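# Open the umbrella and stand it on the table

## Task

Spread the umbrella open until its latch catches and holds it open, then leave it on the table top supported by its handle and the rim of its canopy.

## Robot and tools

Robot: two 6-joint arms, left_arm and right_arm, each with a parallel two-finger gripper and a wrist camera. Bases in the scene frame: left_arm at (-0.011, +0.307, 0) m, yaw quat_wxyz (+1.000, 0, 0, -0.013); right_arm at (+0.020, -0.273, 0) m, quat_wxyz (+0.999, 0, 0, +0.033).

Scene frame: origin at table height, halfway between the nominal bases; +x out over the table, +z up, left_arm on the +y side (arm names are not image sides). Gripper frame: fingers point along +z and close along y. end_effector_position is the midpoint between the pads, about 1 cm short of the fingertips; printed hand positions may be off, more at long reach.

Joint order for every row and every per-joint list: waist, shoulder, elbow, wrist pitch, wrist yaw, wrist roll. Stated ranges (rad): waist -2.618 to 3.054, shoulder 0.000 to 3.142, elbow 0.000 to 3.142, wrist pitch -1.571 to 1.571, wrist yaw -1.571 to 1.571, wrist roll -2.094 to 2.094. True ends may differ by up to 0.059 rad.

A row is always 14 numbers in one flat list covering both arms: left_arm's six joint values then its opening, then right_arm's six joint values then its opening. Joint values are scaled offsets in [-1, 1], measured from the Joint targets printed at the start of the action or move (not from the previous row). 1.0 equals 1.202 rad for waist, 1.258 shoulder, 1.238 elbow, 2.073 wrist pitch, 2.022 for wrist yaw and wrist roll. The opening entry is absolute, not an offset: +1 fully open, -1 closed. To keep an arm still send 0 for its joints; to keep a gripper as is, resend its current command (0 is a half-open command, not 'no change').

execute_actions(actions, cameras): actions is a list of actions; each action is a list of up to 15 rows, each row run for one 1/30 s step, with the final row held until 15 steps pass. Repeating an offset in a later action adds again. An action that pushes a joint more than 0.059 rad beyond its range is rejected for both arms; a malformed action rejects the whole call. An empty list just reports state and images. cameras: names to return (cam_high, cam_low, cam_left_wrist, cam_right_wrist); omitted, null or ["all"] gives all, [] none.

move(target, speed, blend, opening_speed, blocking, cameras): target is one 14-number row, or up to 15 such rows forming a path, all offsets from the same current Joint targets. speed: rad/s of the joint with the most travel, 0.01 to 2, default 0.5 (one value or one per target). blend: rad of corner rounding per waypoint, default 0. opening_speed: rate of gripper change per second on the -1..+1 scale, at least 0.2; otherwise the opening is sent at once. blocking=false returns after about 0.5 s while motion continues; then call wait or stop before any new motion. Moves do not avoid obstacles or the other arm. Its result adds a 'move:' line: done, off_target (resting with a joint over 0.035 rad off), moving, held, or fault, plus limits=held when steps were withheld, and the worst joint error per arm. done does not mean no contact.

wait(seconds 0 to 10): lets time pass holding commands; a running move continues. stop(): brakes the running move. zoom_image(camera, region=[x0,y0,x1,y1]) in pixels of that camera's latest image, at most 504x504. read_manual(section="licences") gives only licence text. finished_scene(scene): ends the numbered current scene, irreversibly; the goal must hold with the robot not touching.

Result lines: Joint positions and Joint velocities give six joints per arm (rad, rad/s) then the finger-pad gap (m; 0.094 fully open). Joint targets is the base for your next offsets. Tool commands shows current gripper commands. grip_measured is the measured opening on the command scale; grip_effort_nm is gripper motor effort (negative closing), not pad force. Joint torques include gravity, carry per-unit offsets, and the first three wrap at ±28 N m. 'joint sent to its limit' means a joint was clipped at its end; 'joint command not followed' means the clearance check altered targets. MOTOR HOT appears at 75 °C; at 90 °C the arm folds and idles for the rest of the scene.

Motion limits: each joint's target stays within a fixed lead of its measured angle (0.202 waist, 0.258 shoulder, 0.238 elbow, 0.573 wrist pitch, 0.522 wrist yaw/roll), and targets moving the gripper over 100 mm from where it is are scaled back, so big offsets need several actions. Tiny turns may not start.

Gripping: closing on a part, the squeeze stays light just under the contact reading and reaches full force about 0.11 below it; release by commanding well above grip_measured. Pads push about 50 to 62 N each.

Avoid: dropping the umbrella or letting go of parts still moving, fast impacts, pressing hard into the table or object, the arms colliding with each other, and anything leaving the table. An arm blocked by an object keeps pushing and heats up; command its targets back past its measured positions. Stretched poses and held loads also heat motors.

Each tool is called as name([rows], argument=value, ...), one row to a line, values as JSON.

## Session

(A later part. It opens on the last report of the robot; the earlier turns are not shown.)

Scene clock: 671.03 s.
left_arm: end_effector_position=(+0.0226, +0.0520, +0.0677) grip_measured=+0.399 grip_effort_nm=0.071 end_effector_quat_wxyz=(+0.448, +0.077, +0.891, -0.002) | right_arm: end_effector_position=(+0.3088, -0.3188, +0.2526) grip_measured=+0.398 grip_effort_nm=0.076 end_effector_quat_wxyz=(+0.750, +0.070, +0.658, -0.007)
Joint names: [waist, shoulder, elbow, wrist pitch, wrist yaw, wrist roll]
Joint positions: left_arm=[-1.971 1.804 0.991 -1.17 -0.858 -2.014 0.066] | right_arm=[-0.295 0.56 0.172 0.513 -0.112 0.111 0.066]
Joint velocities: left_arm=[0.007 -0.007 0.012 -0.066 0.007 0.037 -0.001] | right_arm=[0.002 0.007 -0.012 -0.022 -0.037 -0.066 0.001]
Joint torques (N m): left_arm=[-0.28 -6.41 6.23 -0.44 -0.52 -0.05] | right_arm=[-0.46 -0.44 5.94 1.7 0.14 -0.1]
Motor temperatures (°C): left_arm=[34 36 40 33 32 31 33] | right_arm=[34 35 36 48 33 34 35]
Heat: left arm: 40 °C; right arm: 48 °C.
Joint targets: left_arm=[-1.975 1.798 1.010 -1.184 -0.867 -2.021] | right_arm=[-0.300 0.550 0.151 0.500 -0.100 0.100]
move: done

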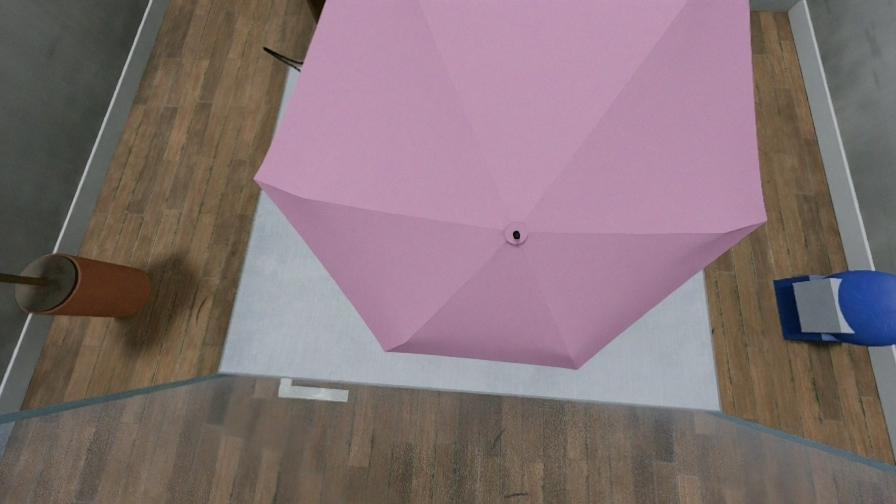

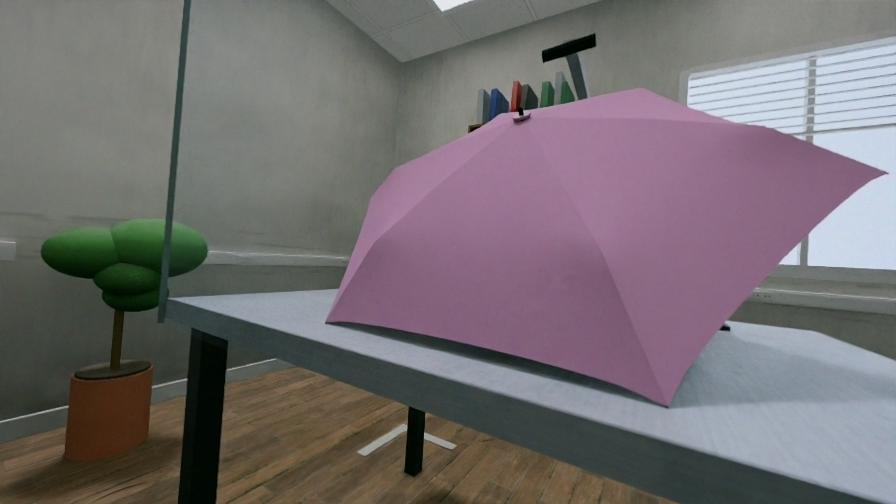

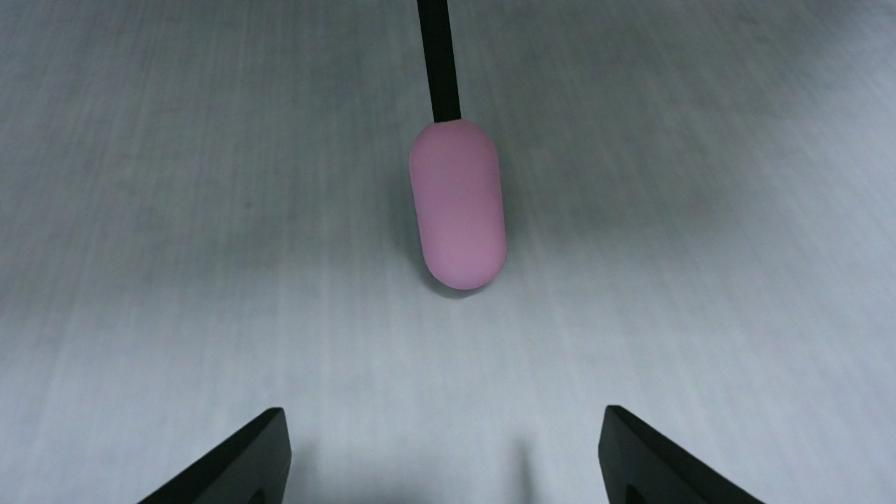

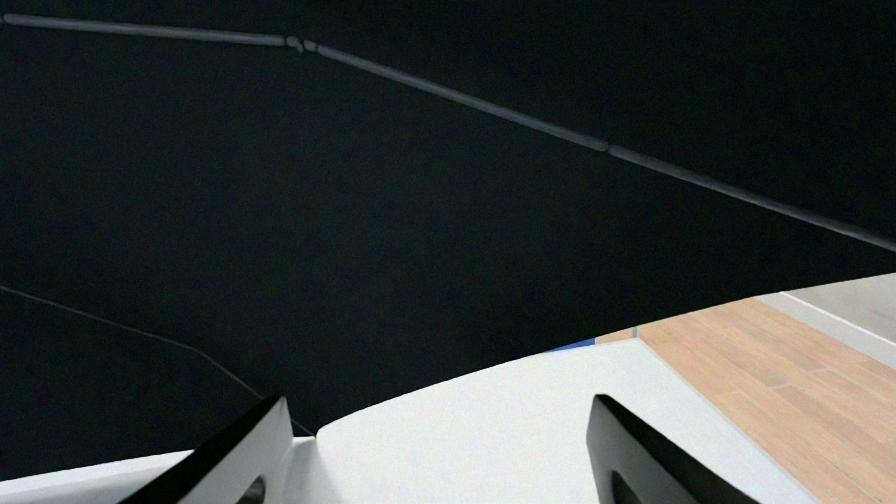

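zoom_image(camera="cam_low", region=[260, 60, 764, 430])

zoom_image(camera="cam_left_wrist", region=[340, 0, 600, 320])

Scaled by 1.000.

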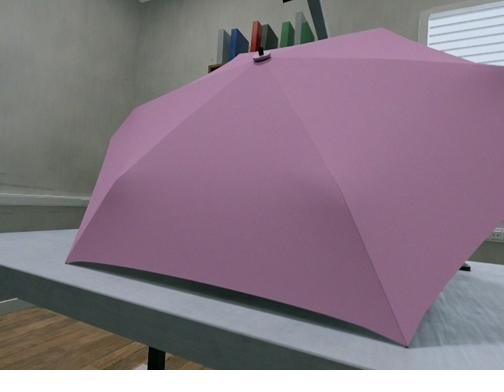

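Scaled by 1.575 from the camera's 896x504 image, which has a finer 1280x720 frame.

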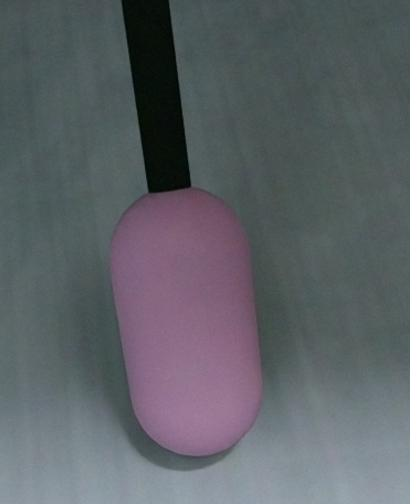

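finished_scene(scene=2)

The scene is finished.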